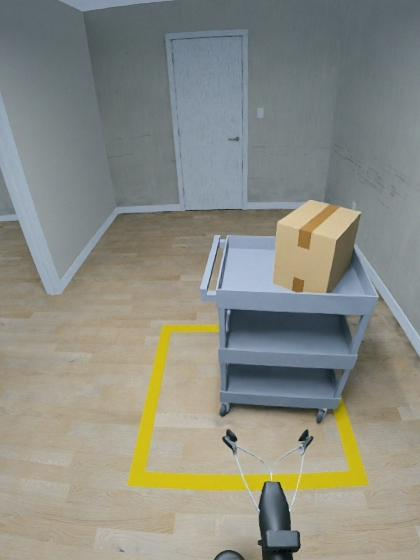

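Scaled by 2.016 from the camera's 420x560 image, which has a finer 600x800 frame.

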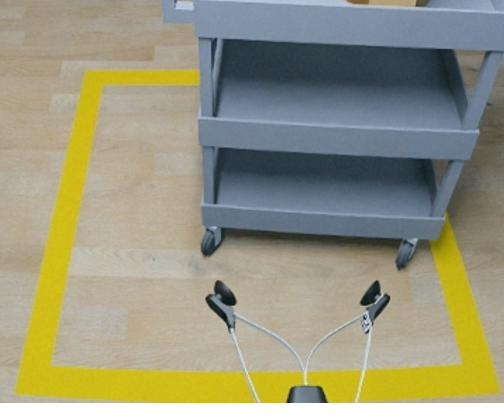

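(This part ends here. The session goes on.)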